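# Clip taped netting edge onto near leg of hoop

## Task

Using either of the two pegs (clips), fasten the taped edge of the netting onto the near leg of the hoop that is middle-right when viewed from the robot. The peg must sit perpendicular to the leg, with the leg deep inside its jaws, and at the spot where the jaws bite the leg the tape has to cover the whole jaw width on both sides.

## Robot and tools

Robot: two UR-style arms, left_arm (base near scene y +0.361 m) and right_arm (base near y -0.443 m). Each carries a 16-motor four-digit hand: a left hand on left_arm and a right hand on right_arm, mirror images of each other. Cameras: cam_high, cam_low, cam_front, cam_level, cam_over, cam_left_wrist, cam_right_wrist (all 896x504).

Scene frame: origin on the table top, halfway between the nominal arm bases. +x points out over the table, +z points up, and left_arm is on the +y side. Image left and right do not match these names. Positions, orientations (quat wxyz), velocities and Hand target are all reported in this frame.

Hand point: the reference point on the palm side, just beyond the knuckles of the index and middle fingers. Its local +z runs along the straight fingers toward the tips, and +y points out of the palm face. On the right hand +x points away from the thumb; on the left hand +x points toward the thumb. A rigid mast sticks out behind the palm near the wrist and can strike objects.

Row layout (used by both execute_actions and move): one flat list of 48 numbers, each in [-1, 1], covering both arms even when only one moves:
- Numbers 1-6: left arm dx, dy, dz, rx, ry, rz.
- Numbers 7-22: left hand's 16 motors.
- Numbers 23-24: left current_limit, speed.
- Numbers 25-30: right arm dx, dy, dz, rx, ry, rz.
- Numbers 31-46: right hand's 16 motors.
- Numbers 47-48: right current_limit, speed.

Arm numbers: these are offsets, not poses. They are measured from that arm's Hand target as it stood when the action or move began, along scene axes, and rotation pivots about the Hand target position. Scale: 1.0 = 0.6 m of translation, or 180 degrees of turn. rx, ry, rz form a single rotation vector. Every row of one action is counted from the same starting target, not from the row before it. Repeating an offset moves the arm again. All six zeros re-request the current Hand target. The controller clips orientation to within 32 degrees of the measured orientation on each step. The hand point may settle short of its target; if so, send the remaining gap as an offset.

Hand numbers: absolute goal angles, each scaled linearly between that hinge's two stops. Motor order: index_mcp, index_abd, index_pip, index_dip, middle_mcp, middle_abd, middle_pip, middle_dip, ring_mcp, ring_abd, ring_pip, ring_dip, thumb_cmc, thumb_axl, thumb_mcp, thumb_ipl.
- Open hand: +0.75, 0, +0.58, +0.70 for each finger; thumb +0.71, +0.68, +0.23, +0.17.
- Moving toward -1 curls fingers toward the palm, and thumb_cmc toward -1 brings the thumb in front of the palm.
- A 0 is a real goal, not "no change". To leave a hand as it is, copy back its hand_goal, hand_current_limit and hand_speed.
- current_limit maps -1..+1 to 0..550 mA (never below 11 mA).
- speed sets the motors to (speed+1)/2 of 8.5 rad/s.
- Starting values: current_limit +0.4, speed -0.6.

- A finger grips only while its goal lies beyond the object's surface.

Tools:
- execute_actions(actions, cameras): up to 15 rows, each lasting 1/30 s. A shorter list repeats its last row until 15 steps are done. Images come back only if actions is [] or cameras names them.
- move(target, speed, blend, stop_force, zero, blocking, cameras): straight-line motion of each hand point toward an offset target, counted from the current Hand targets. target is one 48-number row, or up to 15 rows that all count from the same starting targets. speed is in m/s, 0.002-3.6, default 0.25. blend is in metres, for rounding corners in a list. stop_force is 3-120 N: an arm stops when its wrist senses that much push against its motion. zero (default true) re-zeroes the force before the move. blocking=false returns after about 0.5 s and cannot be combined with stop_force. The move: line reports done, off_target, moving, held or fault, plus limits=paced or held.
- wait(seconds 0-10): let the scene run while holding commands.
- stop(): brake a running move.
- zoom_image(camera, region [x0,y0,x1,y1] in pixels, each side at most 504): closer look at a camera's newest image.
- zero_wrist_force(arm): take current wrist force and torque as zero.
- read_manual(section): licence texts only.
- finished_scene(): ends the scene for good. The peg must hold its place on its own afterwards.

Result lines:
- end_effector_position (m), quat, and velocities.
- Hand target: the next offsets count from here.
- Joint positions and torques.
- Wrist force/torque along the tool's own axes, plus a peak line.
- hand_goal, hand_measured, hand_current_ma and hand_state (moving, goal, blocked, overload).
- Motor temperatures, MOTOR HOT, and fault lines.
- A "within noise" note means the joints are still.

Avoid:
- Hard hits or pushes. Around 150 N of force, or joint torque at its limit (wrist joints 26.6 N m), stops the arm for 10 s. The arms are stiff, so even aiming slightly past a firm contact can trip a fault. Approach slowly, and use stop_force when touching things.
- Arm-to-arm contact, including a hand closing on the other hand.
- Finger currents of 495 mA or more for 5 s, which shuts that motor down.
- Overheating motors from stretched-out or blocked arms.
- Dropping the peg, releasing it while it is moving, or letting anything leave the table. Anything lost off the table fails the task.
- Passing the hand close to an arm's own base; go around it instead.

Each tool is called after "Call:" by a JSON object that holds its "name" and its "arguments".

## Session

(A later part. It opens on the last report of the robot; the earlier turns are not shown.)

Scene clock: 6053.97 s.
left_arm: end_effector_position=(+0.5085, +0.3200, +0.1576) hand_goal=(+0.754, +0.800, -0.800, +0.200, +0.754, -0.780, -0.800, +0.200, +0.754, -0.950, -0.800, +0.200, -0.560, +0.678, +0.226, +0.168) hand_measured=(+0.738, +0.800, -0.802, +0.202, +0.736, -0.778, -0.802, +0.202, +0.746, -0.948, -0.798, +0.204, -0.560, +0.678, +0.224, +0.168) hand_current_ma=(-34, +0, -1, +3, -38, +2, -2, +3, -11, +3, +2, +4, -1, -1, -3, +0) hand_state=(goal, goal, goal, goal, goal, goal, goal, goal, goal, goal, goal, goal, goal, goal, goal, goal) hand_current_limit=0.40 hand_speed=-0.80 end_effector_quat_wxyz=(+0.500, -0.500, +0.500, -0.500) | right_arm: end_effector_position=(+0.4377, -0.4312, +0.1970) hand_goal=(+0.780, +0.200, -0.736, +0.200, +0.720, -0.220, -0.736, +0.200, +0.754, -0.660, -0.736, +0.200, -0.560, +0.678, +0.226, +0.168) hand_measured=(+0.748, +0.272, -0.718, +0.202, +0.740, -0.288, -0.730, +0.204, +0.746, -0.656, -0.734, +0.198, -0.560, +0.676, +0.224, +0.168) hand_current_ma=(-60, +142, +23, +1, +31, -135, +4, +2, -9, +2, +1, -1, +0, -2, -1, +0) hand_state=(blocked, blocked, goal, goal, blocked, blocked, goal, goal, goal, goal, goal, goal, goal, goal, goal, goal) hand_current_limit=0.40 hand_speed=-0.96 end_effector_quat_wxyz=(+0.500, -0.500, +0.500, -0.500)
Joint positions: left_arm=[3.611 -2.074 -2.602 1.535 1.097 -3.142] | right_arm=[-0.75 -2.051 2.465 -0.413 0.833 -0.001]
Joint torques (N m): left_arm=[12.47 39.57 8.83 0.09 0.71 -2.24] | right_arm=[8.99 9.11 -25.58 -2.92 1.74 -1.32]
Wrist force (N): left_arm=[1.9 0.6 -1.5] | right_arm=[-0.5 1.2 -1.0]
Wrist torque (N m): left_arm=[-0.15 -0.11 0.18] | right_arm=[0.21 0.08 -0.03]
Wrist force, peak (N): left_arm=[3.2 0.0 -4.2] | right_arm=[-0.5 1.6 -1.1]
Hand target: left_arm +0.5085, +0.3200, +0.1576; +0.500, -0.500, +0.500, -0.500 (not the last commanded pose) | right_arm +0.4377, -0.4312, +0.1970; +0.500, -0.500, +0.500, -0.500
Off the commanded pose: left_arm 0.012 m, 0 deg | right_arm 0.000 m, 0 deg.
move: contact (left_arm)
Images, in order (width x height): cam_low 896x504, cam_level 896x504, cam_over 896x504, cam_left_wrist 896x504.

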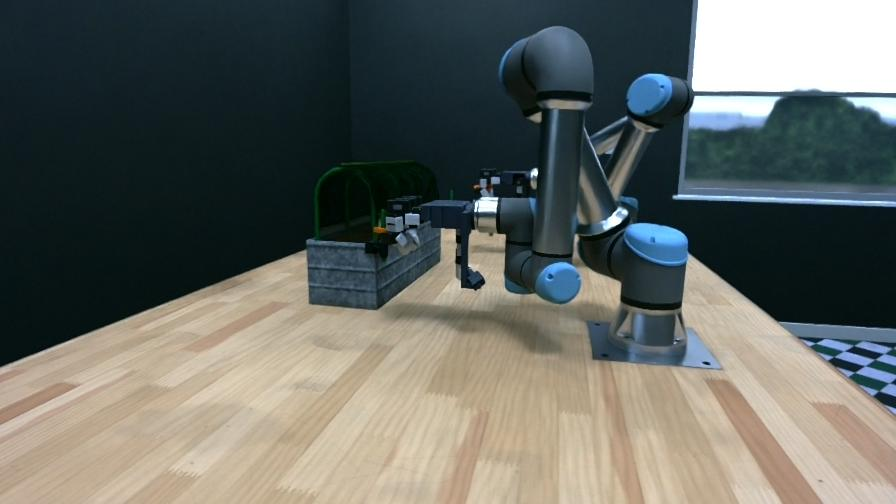

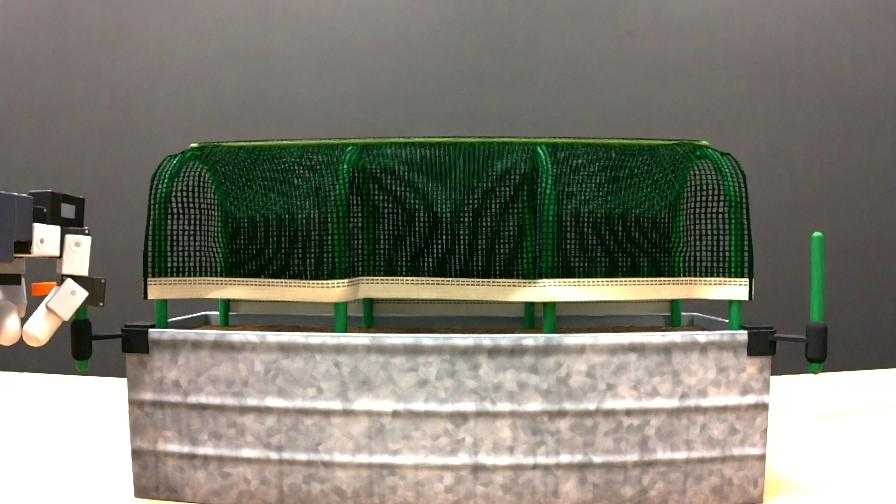

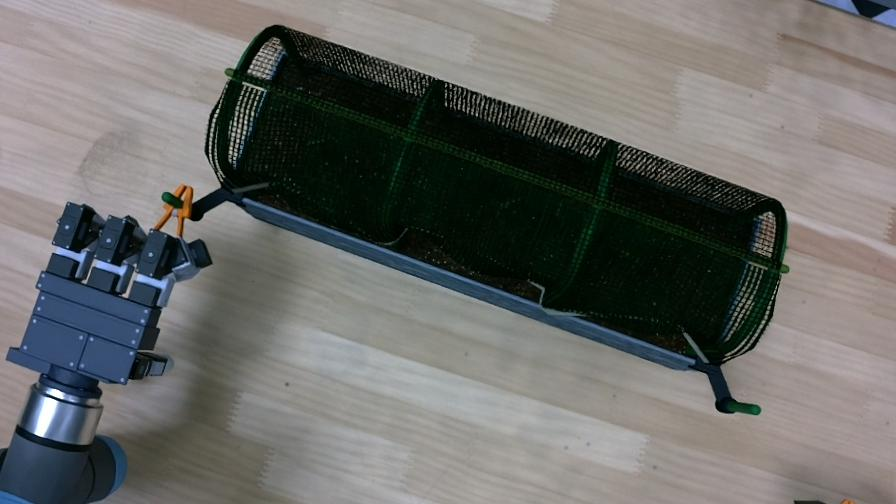

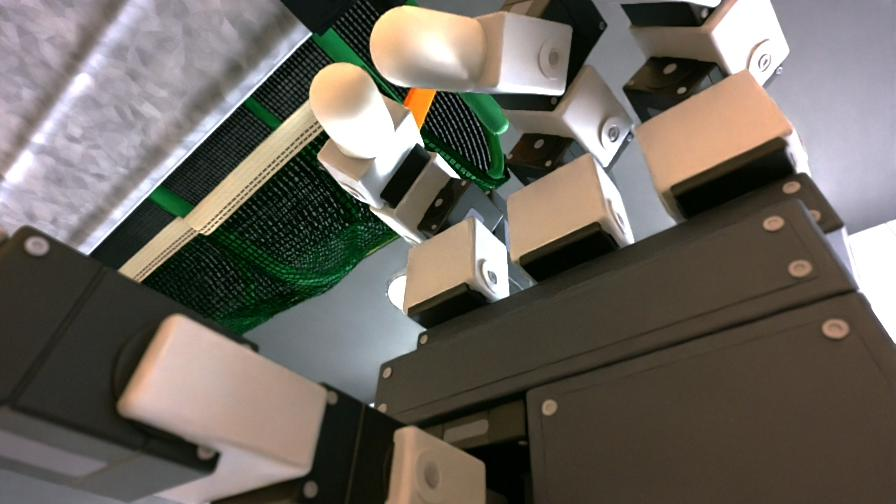

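Call:
{"name": "move", "arguments": {"target": [[-0.010,0.0,0.0,0,0,0,0.754,0.86,-0.80,0.2,0.754,-0.84,-0.80,0.2,0.754,-0.99,-0.80,0.2,-0.56,0.678,0.226,0.168,0.4,-0.8,0,0,0,0,0,0,0.78,0.20,-0.737,0.2,0.72,-0.22,-0.737,0.2,0.754,-0.66,-0.737,0.2,-0.56,0.678,0.226,0.168,0.4,-0.96],[-0.010,-0.0042,0.0,0,0,0,0.754,0.86,-0.80,0.2,0.754,-0.84,-0.80,0.2,0.754,-0.99,-0.80,0.2,-0.56,0.678,0.226,0.168,0.4,-0.8,0,0,0,0,0,0,0.78,0.20,-0.737,0.2,0.72,-0.22,-0.737,0.2,0.754,-0.66,-0.737,0.2,-0.56,0.678,0.226,0.168,0.4,-0.96]], "speed": 0.03}}

Call:
{"name": "move", "arguments": {"target": [0.0255,0.0,0.0,0,0,0,0.754,0.86,-0.80,0.2,0.754,-0.84,-0.80,0.2,0.754,-0.99,-0.80,0.2,-0.56,0.678,0.226,0.168,0.4,-0.8,0,0,0,0,0,0,0.78,0.20,-0.737,0.2,0.72,-0.22,-0.737,0.2,0.754,-0.66,-0.737,0.2,-0.56,0.678,0.226,0.168,0.4,-0.96], "speed": 0.01, "stop_force": 3, "cameras": ["cam_over", "cam_level", "cam_low", "cam_left_wrist"]}}

Call:
{"name": "zoom_image", "arguments": {"camera": "cam_over", "region": [100, 170, 250, 320]}}

Call:
{"name": "zoom_image", "arguments": {"camera": "cam_level", "region": [0, 170, 150, 370]}}

Call:
{"name": "zoom_image", "arguments": {"camera": "cam_left_wrist", "region": [280, 0, 640, 240]}}

Scene clock: 6152.03 s.
left_arm: end_effector_position=(+0.5025, +0.3175, +0.1577) hand_goal=(+0.754, +0.860, -0.800, +0.200, +0.754, -0.840, -0.800, +0.200, +0.754, -0.990, -0.800, +0.200, -0.560, +0.678, +0.226, +0.168) hand_measured=(+0.738, +0.856, -0.802, +0.202, +0.746, -0.824, -0.802, +0.202, +0.746, -0.986, -0.798, +0.202, -0.560, +0.678, +0.224, +0.168) hand_current_ma=(-30, -3, -1, +3, -12, +23, -2, +3, -15, +4, +2, +3, -1, -1, -3, +0) hand_state=(goal, goal, goal, goal, goal, goal, goal, goal, goal, goal, goal, goal, goal, goal, goal, goal) hand_current_limit=0.40 hand_speed=-0.80 end_effector_quat_wxyz=(+0.500, -0.500, +0.500, -0.500) end_effector_velocity=(+0.000, +0.001, +0.000) end_effector_angular_velocity=(+0.002, +0.000, -0.001) | right_arm: end_effector_position=(+0.4377, -0.4312, +0.1970) hand_goal=(+0.780, +0.200, -0.736, +0.200, +0.720, -0.220, -0.736, +0.200, +0.754, -0.660, -0.736, +0.200, -0.560, +0.678, +0.226, +0.168) hand_measured=(+0.748, +0.272, -0.718, +0.202, +0.740, -0.288, -0.730, +0.204, +0.746, -0.656, -0.734, +0.198, -0.560, +0.676, +0.224, +0.168) hand_current_ma=(-60, +142, +23, +1, +31, -135, +4, +2, -9, +2, +1, -1, +0, -2, -1, +0) hand_state=(blocked, blocked, goal, goal, blocked, blocked, goal, goal, goal, goal, goal, goal, goal, goal, goal, goal) hand_current_limit=0.40 hand_speed=-0.96 end_effector_quat_wxyz=(+0.500, -0.500, +0.500, -0.500)
Joint positions: left_arm=[3.614 -2.073 -2.619 1.552 1.095 -3.142] | right_arm=[-0.75 -2.051 2.465 -0.413 0.833 -0.001]
Joint velocities: left_arm=[0.005 0 0 0 -0.006 0.002] | right_arm=[within noise]
Joint torques (N m): left_arm=[13.45 31.02 10.37 -0.34 -1.53 -2.25] | right_arm=[9.67 9.34 -24.36 -2.64 1.6 -1.63]
Wrist force (N): left_arm=[1.3 0.8 -1.1] | right_arm=[-0.3 1.5 -1.1]
Wrist torque (N m): left_arm=[-0.15 -0.14 0.17] | right_arm=[0.27 0.04 0.01]
Wrist force, peak (N): left_arm=[2.1 0.8 -1.5] | right_arm=[0.0 1.9 -0.9]
Hand target: left_arm +0.5025, +0.3175, +0.1576; +0.500, -0.500, +0.500, -0.500 | right_arm +0.4377, -0.4312, +0.1970; +0.500, -0.500, +0.500, -0.500
Off the commanded pose: left_arm 0.000 m, 0 deg | right_arm 0.000 m, 0 deg.
move: done

Scene clock: 6153.87 s.
left_arm: end_effector_position=(+0.5114, +0.3175, +0.1576) hand_goal=(+0.754, +0.860, -0.800, +0.200, +0.754, -0.840, -0.800, +0.200, +0.754, -0.990, -0.800, +0.200, -0.560, +0.678, +0.226, +0.168) hand_measured=(+0.736, +0.858, -0.802, +0.202, +0.746, -0.824, -0.802, +0.202, +0.746, -0.986, -0.798, +0.202, -0.560, +0.678, +0.224, +0.168) hand_current_ma=(-39, -1, -3, +2, -12, +23, -2, +3, -15, +4, +2, +3, -1, -1, -3, +0) hand_state=(goal, goal, goal, goal, goal, goal, goal, goal, goal, goal, goal, goal, goal, goal, goal, goal) hand_current_limit=0.40 hand_speed=-0.80 end_effector_quat_wxyz=(+0.500, -0.500, +0.500, -0.500) | right_arm: end_effector_position=(+0.4377, -0.4312, +0.1970) hand_goal=(+0.780, +0.200, -0.736, +0.200, +0.720, -0.220, -0.736, +0.200, +0.754, -0.660, -0.736, +0.200, -0.560, +0.678, +0.226, +0.168) hand_measured=(+0.748, +0.272, -0.718, +0.202, +0.740, -0.288, -0.730, +0.204, +0.746, -0.656, -0.734, +0.198, -0.560, +0.676, +0.224, +0.168) hand_current_ma=(-60, +142, +23, +1, +31, -135, +4, +2, -9, +2, +1, -1, +0, -2, -1, +0) hand_state=(blocked, blocked, goal, goal, blocked, blocked, goal, goal, goal, goal, goal, goal, goal, goal, goal, goal) hand_current_limit=0.40 hand_speed=-0.96 end_effector_quat_wxyz=(+0.500, -0.500, +0.500, -0.500)
Joint positions: left_arm=[3.595 -2.075 -2.592 1.526 1.113 -3.142] | right_arm=[-0.75 -2.051 2.465 -0.413 0.833 -0.001]
Joint torques (N m): left_arm=[12.74 33.75 -3.33 3.73 -1.1 -2.44] | right_arm=[10.08 8.02 -24.8 -2.97 2.01 -1.4]
Wrist force (N): left_arm=[1.8 0.4 -2.0] | right_arm=[-0.3 1.5 -0.9]
Wrist torque (N m): left_arm=[-0.11 -0.07 0.16] | right_arm=[0.24 0.05 0.01]
Wrist force, peak (N): left_arm=[2.6 0.3 -4.6] | right_arm=[-0.3 1.7 -1.4]
Hand target: left_arm +0.5114, +0.3175, +0.1576; +0.500, -0.500, +0.500, -0.500 (not the last commanded pose) | right_arm +0.4377, -0.4312, +0.1970; +0.500, -0.500, +0.500, -0.500
Off the commanded pose: left_arm 0.006 m, 0 deg | right_arm 0.000 m, 0 deg.
move: contact (left_arm)
Images, in order (width x height): cam_low 896x504, cam_level 896x504, cam_over 896x504, cam_left_wrist 896x504.

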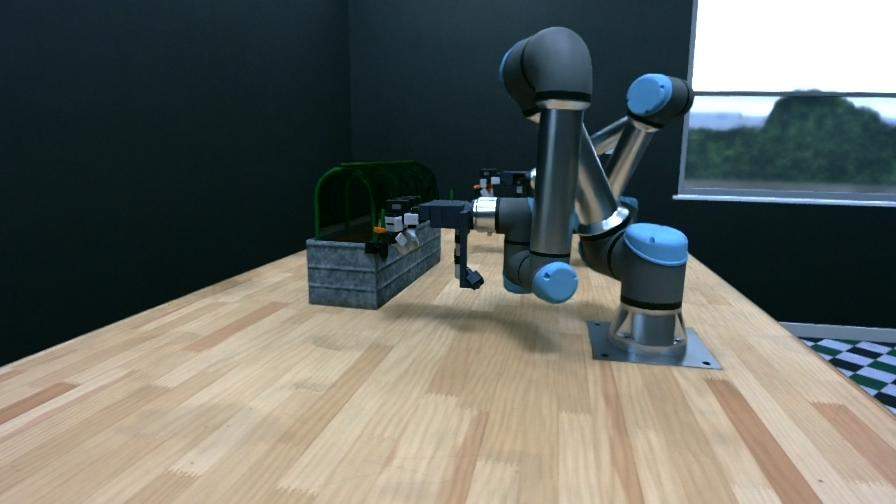

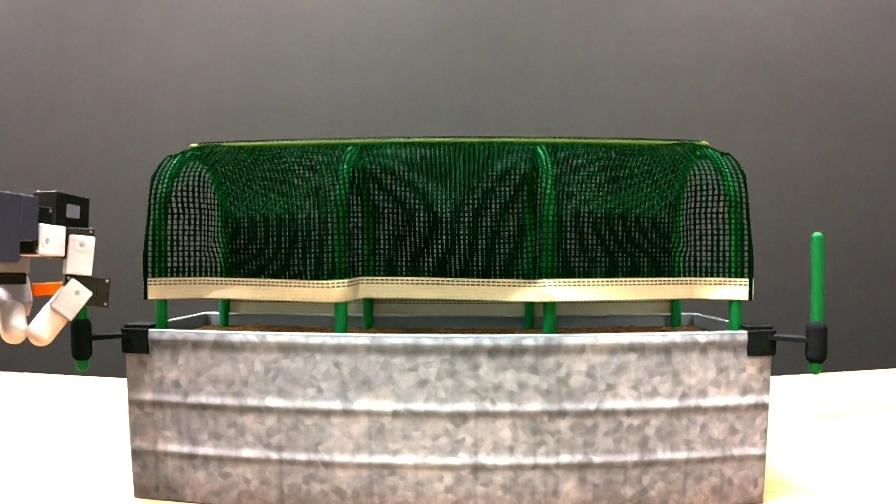

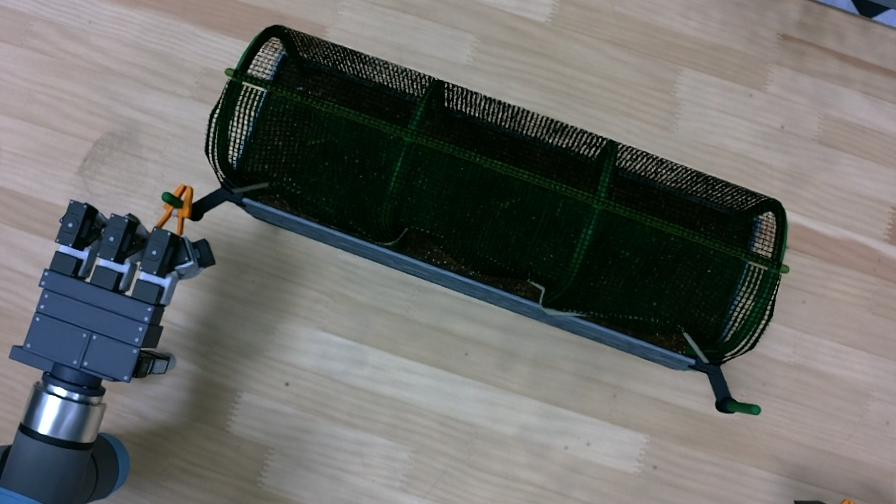

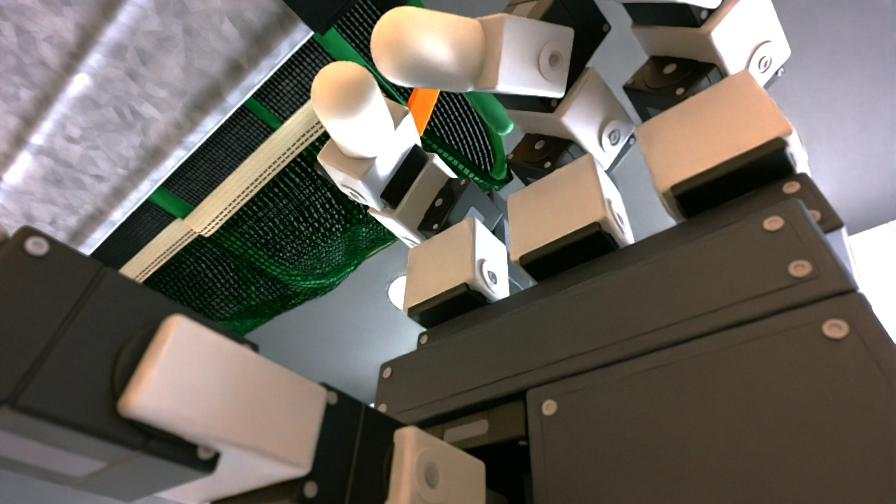

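Scaled by 3.360.

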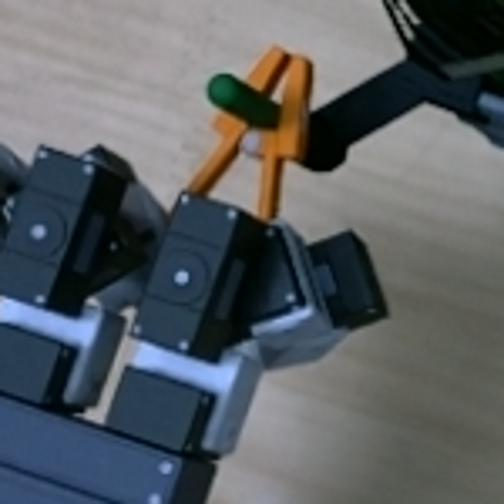

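Scaled by 2.520.

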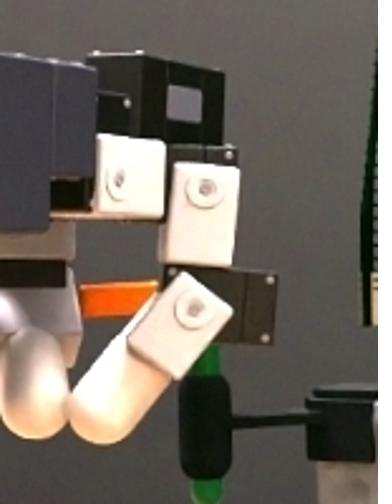

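Scaled by 1.400.

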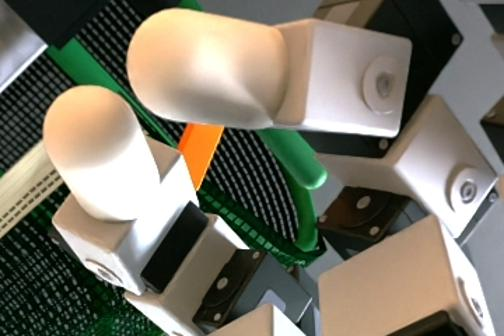

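Call:
{"name": "move", "arguments": {"target": [[-0.003,-0.0035,0.0,0,0,0,0.754,0.86,-0.80,0.2,0.754,-0.82,-0.80,0.2,0.754,-0.99,-0.80,0.2,-0.56,0.678,0.226,0.168,0.4,-0.8,0,0,0,0,0,0,0.78,0.20,-0.737,0.2,0.72,-0.22,-0.737,0.2,0.754,-0.66,-0.737,0.2,-0.56,0.678,0.226,0.168,0.4,-0.96],[0.001,-0.0035,0.0,0,0,0,0.754,0.86,-0.80,0.2,0.754,-0.82,-0.80,0.2,0.754,-0.99,-0.80,0.2,-0.56,0.678,0.226,0.168,0.4,-0.8,0,0,0,0,0,0,0.78,0.20,-0.737,0.2,0.72,-0.22,-0.737,0.2,0.754,-0.66,-0.737,0.2,-0.56,0.678,0.226,0.168,0.4,-0.96]], "speed": 0.01}}

Call:
{"name": "move", "arguments": {"target": [0,0,0.0,0,0,0,0.754,0.55,-0.80,0.2,0.754,-0.55,-0.80,0.2,0.754,-0.80,-0.80,0.2,-0.56,0.678,0.226,0.168,0.0,-0.95,0,0,0,0,0,0,0.78,0.20,-0.737,0.2,0.72,-0.22,-0.737,0.2,0.754,-0.66,-0.737,0.2,-0.56,0.678,0.226,0.168,0.4,-0.96], "speed": 0.01, "cameras": ["cam_over", "cam_level", "cam_low"]}}

Call:
{"name": "zoom_image", "arguments": {"camera": "cam_over", "region": [100, 170, 250, 320]}}

Scene clock: 6283.23 s.
left_arm: end_effector_position=(+0.5120, +0.3154, +0.1577) hand_goal=(+0.754, +0.860, -0.800, +0.200, +0.754, -0.820, -0.800, +0.200, +0.754, -0.990, -0.800, +0.200, -0.560, +0.678, +0.226, +0.168) hand_measured=(+0.738, +0.858, -0.802, +0.202, +0.744, -0.818, -0.802, +0.202, +0.744, -0.986, -0.798, +0.202, -0.560, +0.678, +0.224, +0.168) hand_current_ma=(-30, -1, -2, +2, -18, +1, -2, +3, -18, +3, +2, +3, -1, -1, -3, +0) hand_state=(goal, goal, goal, goal, goal, goal, goal, goal, goal, goal, goal, goal, goal, goal, goal, goal) hand_current_limit=0.40 hand_speed=-0.80 end_effector_quat_wxyz=(+0.500, -0.500, +0.500, -0.500) | right_arm: end_effector_position=(+0.4377, -0.4312, +0.1970) hand_goal=(+0.780, +0.200, -0.736, +0.200, +0.720, -0.220, -0.736, +0.200, +0.754, -0.660, -0.736, +0.200, -0.560, +0.678, +0.226, +0.168) hand_measured=(+0.748, +0.272, -0.718, +0.202, +0.740, -0.288, -0.730, +0.204, +0.746, -0.656, -0.734, +0.198, -0.560, +0.676, +0.224, +0.168) hand_current_ma=(-60, +142, +23, +1, +31, -135, +4, +2, -9, +2, +1, -1, +0, -2, -1, +0) hand_state=(blocked, blocked, goal, goal, blocked, blocked, goal, goal, goal, goal, goal, goal, goal, goal, goal, goal) hand_current_limit=0.40 hand_speed=-0.96 end_effector_quat_wxyz=(+0.500, -0.500, +0.500, -0.500)
Joint positions: left_arm=[3.586 -2.075 -2.59 1.524 1.123 -3.142] | right_arm=[-0.75 -2.051 2.465 -0.413 0.833 -0.001]
Joint torques (N m): left_arm=[-3.7 11.55 3.57 0.49 0.04 -2.2] | right_arm=[10.18 7.34 -25.76 -3.15 1.7 -1.56]
Wrist force (N): left_arm=[0.0 0.2 -3.7] | right_arm=[0.1 1.1 -1.0]
Wrist torque (N m): left_arm=[-0.03 -0.21 0.10] | right_arm=[0.21 0.00 0.03]
Wrist force, peak (N): left_arm=[0.1 0.2 -3.8] | right_arm=[-0.1 1.7 -1.3]
Hand target: left_arm +0.5120, +0.3154, +0.1576; +0.500, -0.500, +0.500, -0.500 | right_arm +0.4377, -0.4312, +0.1970; +0.500, -0.500, +0.500, -0.500
Off the commanded pose: left_arm 0.000 m, 0 deg | right_arm 0.000 m, 0 deg.
move: done

Scene clock: 6285.00 s.
left_arm: end_effector_position=(+0.5120, +0.3154, +0.1576) hand_goal=(+0.754, +0.550, -0.800, +0.200, +0.754, -0.550, -0.800, +0.200, +0.754, -0.800, -0.800, +0.200, -0.560, +0.678, +0.226, +0.168) hand_measured=(+0.736, +0.606, -0.784, +0.202, +0.736, -0.596, -0.784, +0.202, +0.744, -0.802, -0.798, +0.202, -0.560, +0.678, +0.224, +0.168) hand_current_ma=(-39, +129, +31, +2, -40, -98, +31, +2, -18, -3, +2, +3, -1, -1, -3, +0) hand_state=(goal, blocked, goal, goal, goal, blocked, goal, goal, goal, goal, goal, goal, goal, goal, goal, goal) hand_current_limit=0.00 hand_speed=-0.95 end_effector_quat_wxyz=(+0.500, -0.500, +0.500, -0.500) | right_arm: end_effector_position=(+0.4377, -0.4312, +0.1970) hand_goal=(+0.780, +0.200, -0.736, +0.200, +0.720, -0.220, -0.736, +0.200, +0.754, -0.660, -0.736, +0.200, -0.560, +0.678, +0.226, +0.168) hand_measured=(+0.748, +0.272, -0.718, +0.202, +0.740, -0.288, -0.730, +0.204, +0.746, -0.656, -0.734, +0.198, -0.560, +0.676, +0.224, +0.168) hand_current_ma=(-60, +142, +23, +1, +31, -135, +4, +2, -9, +2, +1, -1, +0, -2, -1, +0) hand_state=(blocked, blocked, goal, goal, blocked, blocked, goal, goal, goal, goal, goal, goal, goal, goal, goal, goal) hand_current_limit=0.40 hand_speed=-0.96 end_effector_quat_wxyz=(+0.500, -0.500, +0.500, -0.500)
Joint positions: left_arm=[3.586 -2.075 -2.59 1.524 1.123 -3.142] | right_arm=[-0.75 -2.051 2.465 -0.413 0.833 -0.001]
Joint torques (N m): left_arm=[11.07 11.46 -0.86 3.26 -0.74 -1.03] | right_arm=[9.65 8.12 -25.59 -2.8 1.63 -1.25]
Wrist force (N): left_arm=[1.0 0.2 -6.0] | right_arm=[-0.3 1.2 -1.2]
Wrist torque (N m): left_arm=[0.05 -0.16 0.13] | right_arm=[0.23 0.05 0.00]
Wrist force, peak (N): left_arm=[1.2 0.1 -6.2] | right_arm=[-0.5 1.9 -1.2]
Hand target: left_arm +0.5120, +0.3154, +0.1576; +0.500, -0.500, +0.500, -0.500 | right_arm +0.4377, -0.4312, +0.1970; +0.500, -0.500, +0.500, -0.500
Off the commanded pose: left_arm 0.000 m, 0 deg | right_arm 0.000 m, 0 deg.
move: done
Images, in order (width x height): cam_low 896x504, cam_level 896x504, cam_over 896x504.

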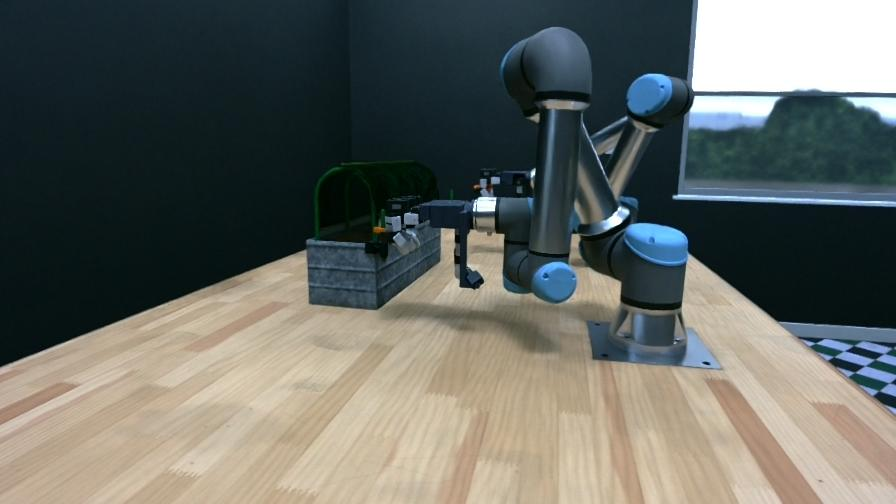

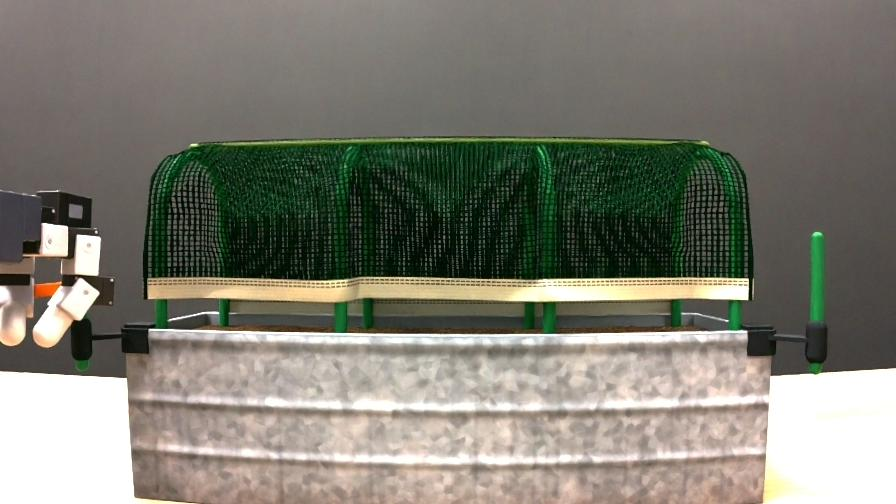

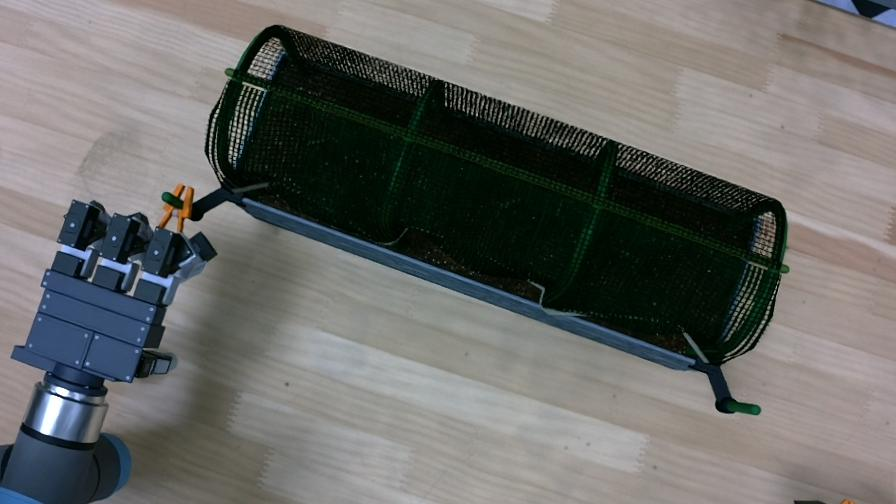

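Scaled by 3.360.

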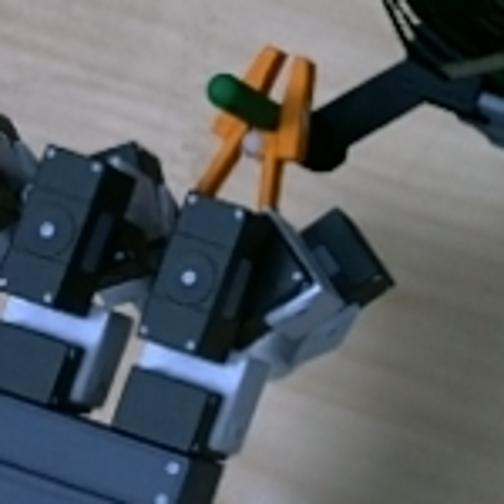

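Call:
{"name": "move", "arguments": {"target": [0,0,0.0,0,0,0,0.754,0.25,-0.80,0.2,0.754,-0.25,-0.80,0.2,0.754,-0.75,-0.80,0.2,-0.56,0.678,0.226,0.168,0.4,-0.95,0,0,0,0,0,0,0.78,0.20,-0.737,0.2,0.72,-0.22,-0.737,0.2,0.754,-0.66,-0.737,0.2,-0.56,0.678,0.226,0.168,0.4,-0.96], "speed": 0.01, "cameras": ["cam_over", "cam_level", "cam_low"]}}

Call:
{"name": "zoom_image", "arguments": {"camera": "cam_over", "region": [100, 170, 250, 320]}}

Call:
{"name": "zoom_image", "arguments": {"camera": "cam_level", "region": [0, 170, 150, 370]}}

Call:
{"name": "zoom_image", "arguments": {"camera": "cam_low", "region": [360, 180, 450, 255]}}

Scene clock: 6306.50 s.
left_arm: end_effector_position=(+0.5120, +0.3154, +0.1576) hand_goal=(+0.754, +0.250, -0.800, +0.200, +0.754, -0.250, -0.800, +0.200, +0.754, -0.750, -0.800, +0.200, -0.560, +0.678, +0.226, +0.168) hand_measured=(+0.736, +0.316, -0.782, +0.202, +0.736, -0.308, -0.780, +0.202, +0.744, -0.752, -0.798, +0.202, -0.560, +0.678, +0.224, +0.168) hand_current_ma=(-40, +163, +33, +2, -37, -136, +37, +2, -18, -3, +2, +3, -1, -1, -3, +0) hand_state=(goal, blocked, goal, goal, goal, blocked, goal, goal, goal, goal, goal, goal, goal, goal, goal, goal) hand_current_limit=0.40 hand_speed=-0.95 end_effector_quat_wxyz=(+0.500, -0.500, +0.500, -0.500) | right_arm: end_effector_position=(+0.4377, -0.4312, +0.1970) hand_goal=(+0.780, +0.200, -0.736, +0.200, +0.720, -0.220, -0.736, +0.200, +0.754, -0.660, -0.736, +0.200, -0.560, +0.678, +0.226, +0.168) hand_measured=(+0.748, +0.272, -0.718, +0.202, +0.740, -0.288, -0.730, +0.204, +0.746, -0.656, -0.734, +0.198, -0.560, +0.676, +0.224, +0.168) hand_current_ma=(-60, +142, +23, +1, +31, -135, +4, +2, -9, +2, +1, -1, +0, -2, -1, +0) hand_state=(blocked, blocked, goal, goal, blocked, blocked, goal, goal, goal, goal, goal, goal, goal, goal, goal, goal) hand_current_limit=0.40 hand_speed=-0.96 end_effector_quat_wxyz=(+0.500, -0.500, +0.500, -0.500)
Joint positions: left_arm=[3.586 -2.075 -2.59 1.524 1.123 -3.142] | right_arm=[-0.75 -2.051 2.465 -0.413 0.833 -0.001]
Joint torques (N m): left_arm=[10.57 11.84 7.48 1.44 0.83 1.8] | right_arm=[9.76 9.55 -25.13 -3.06 1.82 -1.61]
Wrist force (N): left_arm=[1.3 0.7 -1.3] | right_arm=[-0.1 1.4 -1.2]
Wrist torque (N m): left_arm=[-0.18 -0.14 0.15] | right_arm=[0.25 0.03 0.02]
Wrist force, peak (N): left_arm=[1.1 0.4 -6.1] | right_arm=[0.1 1.7 -1.4]
Hand target: left_arm +0.5120, +0.3154, +0.1576; +0.500, -0.500, +0.500, -0.500 | right_arm +0.4377, -0.4312, +0.1970; +0.500, -0.500, +0.500, -0.500
Off the commanded pose: left_arm 0.000 m, 0 deg | right_arm 0.000 m, 0 deg.
move: done
Images, in order (width x height): cam_low 896x504, cam_level 896x504, cam_over 896x504.

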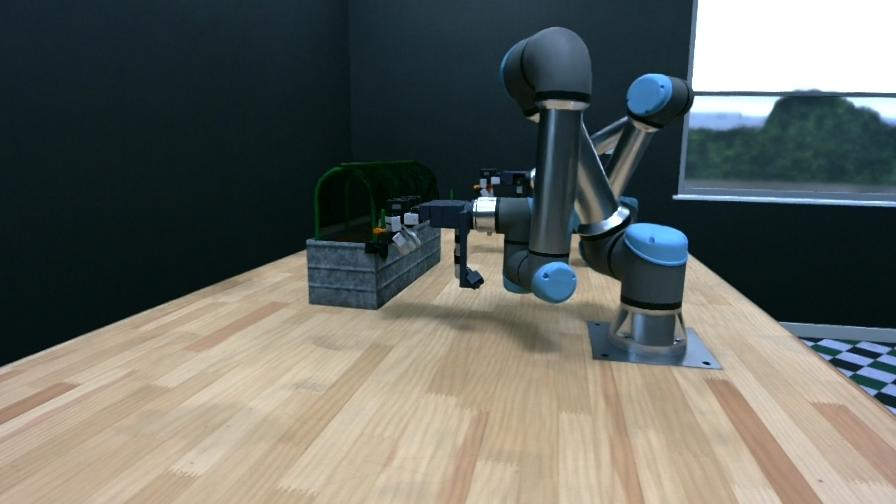

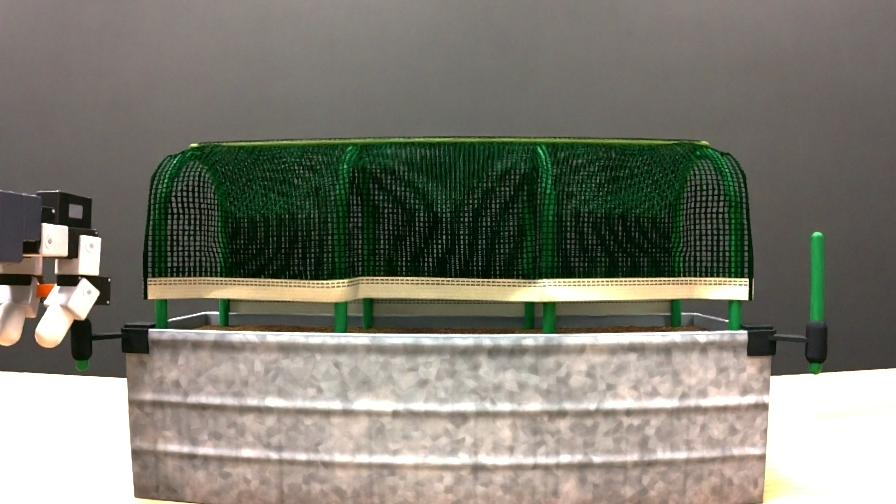

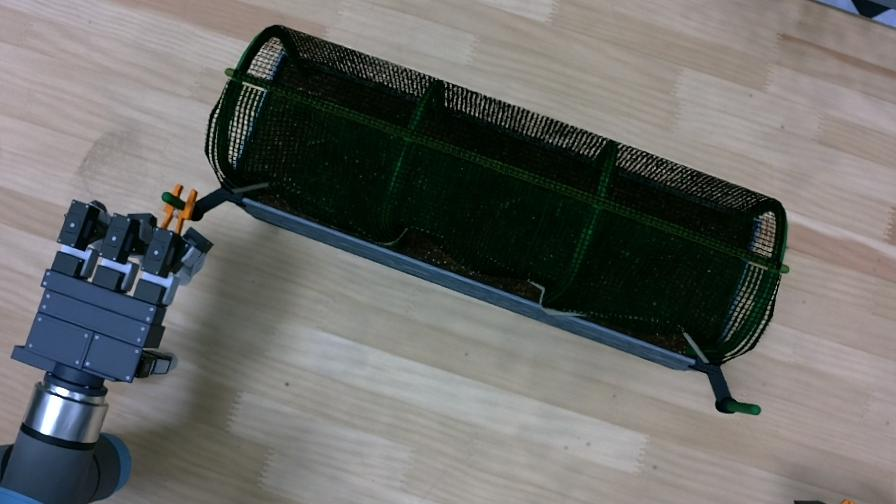

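Scaled by 3.360.

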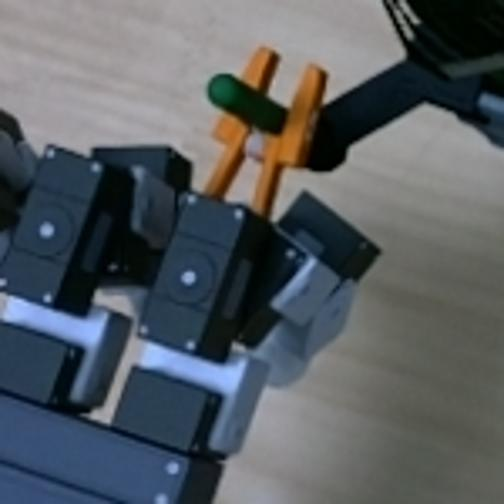

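Scaled by 2.520.

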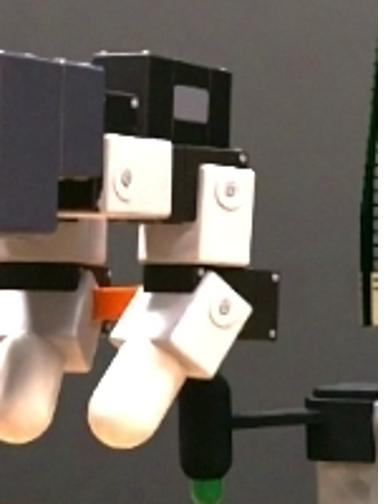

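Scaled by 5.600.

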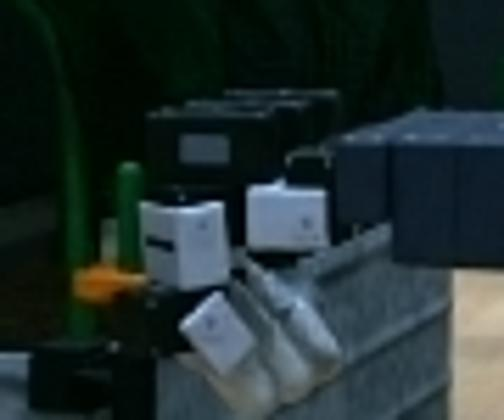

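Call:
{"name": "move", "arguments": {"target": [0,0,0.0,0,0,0,0.754,0.08,-0.80,0.2,0.754,-0.08,-0.80,0.2,0.754,-0.75,-0.80,0.2,-0.56,0.678,0.226,0.168,0.7,-0.95,0,0,0,0,0,0,0.78,0.20,-0.737,0.2,0.72,-0.22,-0.737,0.2,0.754,-0.66,-0.737,0.2,-0.56,0.678,0.226,0.168,0.4,-0.96], "speed": 0.01, "cameras": ["cam_over", "cam_level"]}}

Call:
{"name": "zoom_image", "arguments": {"camera": "cam_over", "region": [100, 170, 250, 320]}}

Call:
{"name": "zoom_image", "arguments": {"camera": "cam_level", "region": [0, 170, 150, 370]}}

Scene clock: 6332.60 s.
left_arm: end_effector_position=(+0.5120, +0.3154, +0.1576) hand_goal=(+0.754, +0.080, -0.800, +0.200, +0.754, -0.080, -0.800, +0.200, +0.754, -0.750, -0.800, +0.200, -0.560, +0.678, +0.226, +0.168) hand_measured=(+0.736, +0.148, -0.782, +0.202, +0.736, -0.140, -0.780, +0.202, +0.744, -0.752, -0.798, +0.202, -0.560, +0.678, +0.224, +0.168) hand_current_ma=(-40, +171, +33, +2, -37, -140, +37, +2, -18, -3, +2, +3, -1, -1, -3, +0) hand_state=(goal, blocked, goal, goal, goal, blocked, goal, goal, goal, goal, goal, goal, goal, goal, goal, goal) hand_current_limit=0.70 hand_speed=-0.95 end_effector_quat_wxyz=(+0.500, -0.500, +0.500, -0.500) | right_arm: end_effector_position=(+0.4377, -0.4312, +0.1970) hand_goal=(+0.780, +0.200, -0.736, +0.200, +0.720, -0.220, -0.736, +0.200, +0.754, -0.660, -0.736, +0.200, -0.560, +0.678, +0.226, +0.168) hand_measured=(+0.748, +0.272, -0.718, +0.202, +0.740, -0.288, -0.730, +0.204, +0.746, -0.656, -0.734, +0.198, -0.560, +0.676, +0.224, +0.168) hand_current_ma=(-60, +142, +23, +1, +31, -135, +4, +2, -9, +2, +1, -1, +0, -2, -1, +0) hand_state=(blocked, blocked, goal, goal, blocked, blocked, goal, goal, goal, goal, goal, goal, goal, goal, goal, goal) hand_current_limit=0.40 hand_speed=-0.96 end_effector_quat_wxyz=(+0.500, -0.500, +0.500, -0.500)
Joint positions: left_arm=[3.586 -2.075 -2.59 1.524 1.123 -3.142] | right_arm=[-0.75 -2.051 2.465 -0.413 0.833 -0.001]
Joint torques (N m): left_arm=[10.68 13.45 8.95 0.15 0.85 2.11] | right_arm=[9.85 9.1 -24.43 -2.93 1.55 -1.56]
Wrist force (N): left_arm=[1.3 0.9 -1.2] | right_arm=[0.0 1.4 -1.1]
Wrist torque (N m): left_arm=[-0.15 -0.14 0.14] | right_arm=[0.24 0.01 0.02]
Wrist force, peak (N): left_arm=[1.3 1.1 -1.3] | right_arm=[-0.2 1.8 -1.3]
Hand target: left_arm +0.5120, +0.3154, +0.1576; +0.500, -0.500, +0.500, -0.500 | right_arm +0.4377, -0.4312, +0.1970; +0.500, -0.500, +0.500, -0.500
Off the commanded pose: left_arm 0.000 m, 0 deg | right_arm 0.000 m, 0 deg.
move: done
Images, in order (width x height): cam_level 896x504, cam_over 896x504.

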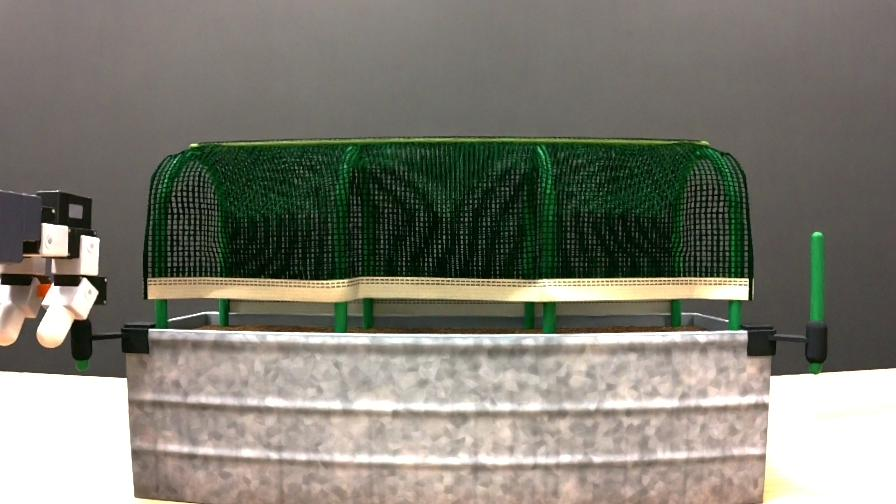

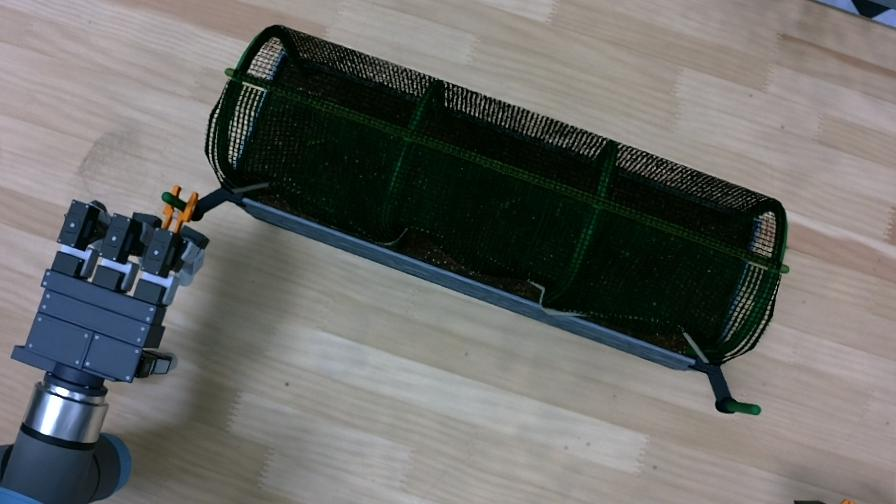

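Scaled by 3.360.

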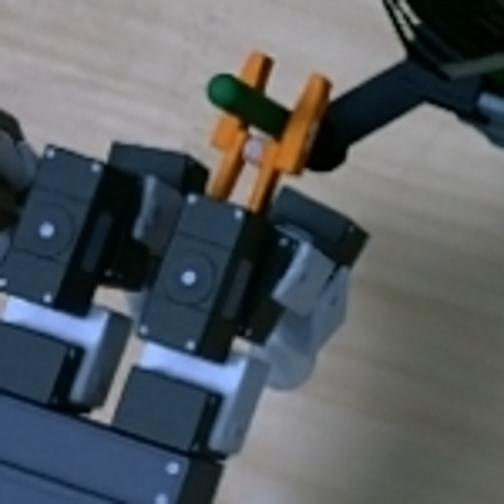

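Scaled by 2.520.

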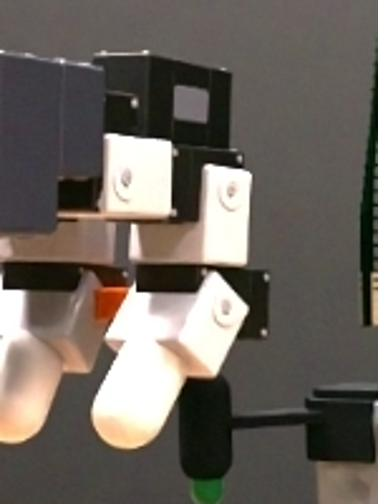

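Call:
{"name": "move", "arguments": {"target": [0,0,0.0,0,0,0,0.754,-0.04,-0.80,0.2,0.754,0.04,-0.80,0.2,0.754,-0.75,-0.80,0.2,-0.56,0.678,0.226,0.168,0.7,-0.95,0,0,0,0,0,0,0.78,0.20,-0.737,0.2,0.72,-0.22,-0.737,0.2,0.754,-0.66,-0.737,0.2,-0.56,0.678,0.226,0.168,0.4,-0.96], "speed": 0.01, "cameras": ["cam_over", "cam_level", "cam_low"]}}

Call:
{"name": "zoom_image", "arguments": {"camera": "cam_over", "region": [140, 170, 230, 260]}}

Call:
{"name": "zoom_image", "arguments": {"camera": "cam_low", "region": [360, 180, 450, 255]}}

Scene clock: 6348.70 s.
left_arm: end_effector_position=(+0.5120, +0.3154, +0.1576) hand_goal=(+0.754, -0.040, -0.800, +0.200, +0.754, +0.040, -0.800, +0.200, +0.754, -0.750, -0.800, +0.200, -0.560, +0.678, +0.226, +0.168) hand_measured=(+0.736, +0.048, -0.788, +0.202, +0.736, -0.030, -0.792, +0.202, +0.744, -0.752, -0.798, +0.202, -0.560, +0.678, +0.224, +0.168) hand_current_ma=(-38, +241, +20, +2, -37, -178, +13, +2, -18, -3, +2, +3, -1, -1, -3, +0) hand_state=(goal, blocked, goal, goal, goal, blocked, goal, goal, goal, goal, goal, goal, goal, goal, goal, goal) hand_current_limit=0.70 hand_speed=-0.95 end_effector_quat_wxyz=(+0.500, -0.500, +0.500, -0.500) | right_arm: end_effector_position=(+0.4377, -0.4312, +0.1970) hand_goal=(+0.780, +0.200, -0.736, +0.200, +0.720, -0.220, -0.736, +0.200, +0.754, -0.660, -0.736, +0.200, -0.560, +0.678, +0.226, +0.168) hand_measured=(+0.748, +0.272, -0.718, +0.202, +0.740, -0.288, -0.730, +0.204, +0.746, -0.656, -0.734, +0.198, -0.560, +0.676, +0.224, +0.168) hand_current_ma=(-60, +142, +23, +1, +31, -135, +4, +2, -9, +2, +1, -1, +0, -2, -1, +0) hand_state=(blocked, blocked, goal, goal, blocked, blocked, goal, goal, goal, goal, goal, goal, goal, goal, goal, goal) hand_current_limit=0.40 hand_speed=-0.96 end_effector_quat_wxyz=(+0.500, -0.500, +0.500, -0.500)
Joint positions: left_arm=[3.586 -2.075 -2.59 1.524 1.123 -3.142] | right_arm=[-0.75 -2.051 2.465 -0.413 0.833 -0.001]
Joint torques (N m): left_arm=[10.35 14.1 8.87 -0.42 0.97 2.12] | right_arm=[11.23 9.37 -24.97 -2.77 1.81 -1.62]
Wrist force (N): left_arm=[1.3 0.9 -1.2] | right_arm=[0.0 1.3 -0.8]
Wrist torque (N m): left_arm=[-0.15 -0.14 0.14] | right_arm=[0.21 0.01 0.03]
Wrist force, peak (N): left_arm=[1.2 1.0 -1.5] | right_arm=[-0.1 1.3 -1.8]
Hand target: left_arm +0.5120, +0.3154, +0.1576; +0.500, -0.500, +0.500, -0.500 | right_arm +0.4377, -0.4312, +0.1970; +0.500, -0.500, +0.500, -0.500
Off the commanded pose: left_arm 0.000 m, 0 deg | right_arm 0.000 m, 0 deg.
move: done
Images, in order (width x height): cam_low 896x504, cam_level 896x504, cam_over 896x504.

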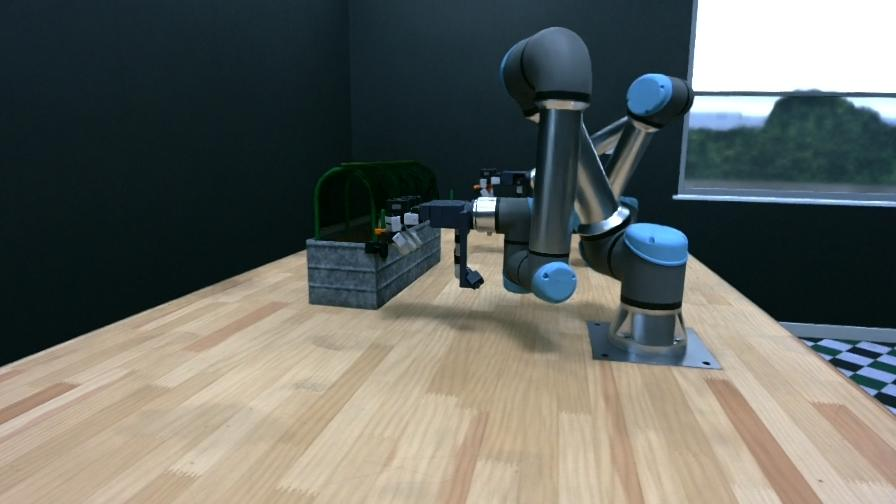

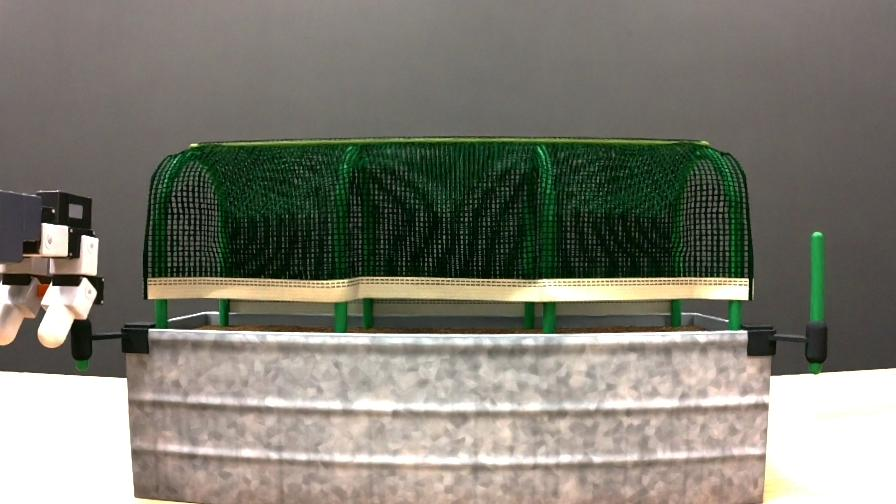

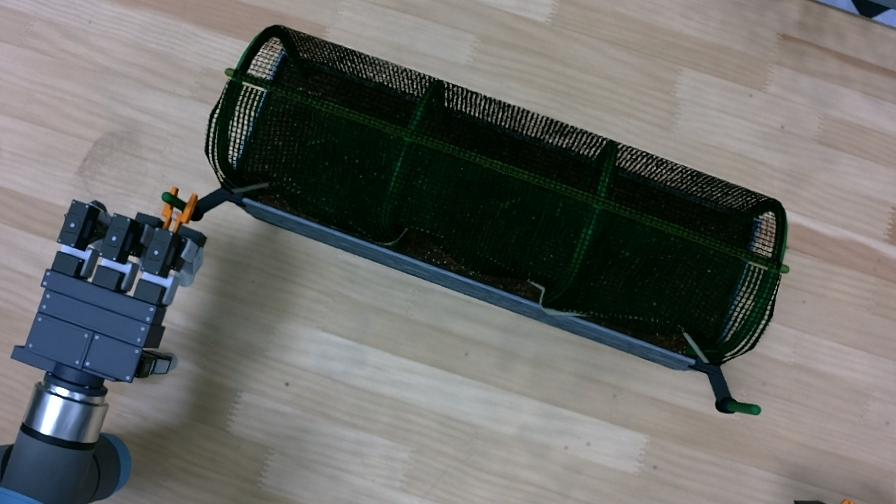

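Scaled by 5.600.

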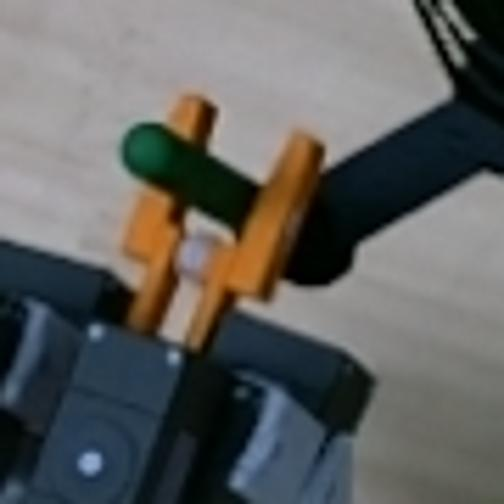

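Scaled by 5.600.

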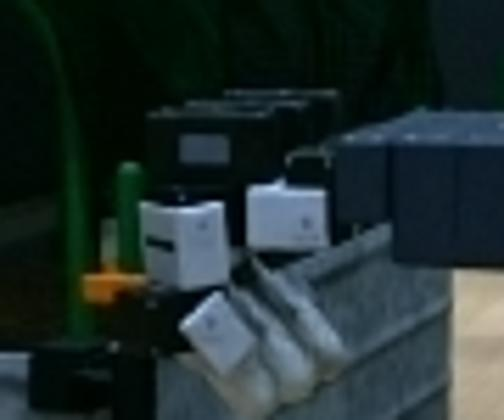

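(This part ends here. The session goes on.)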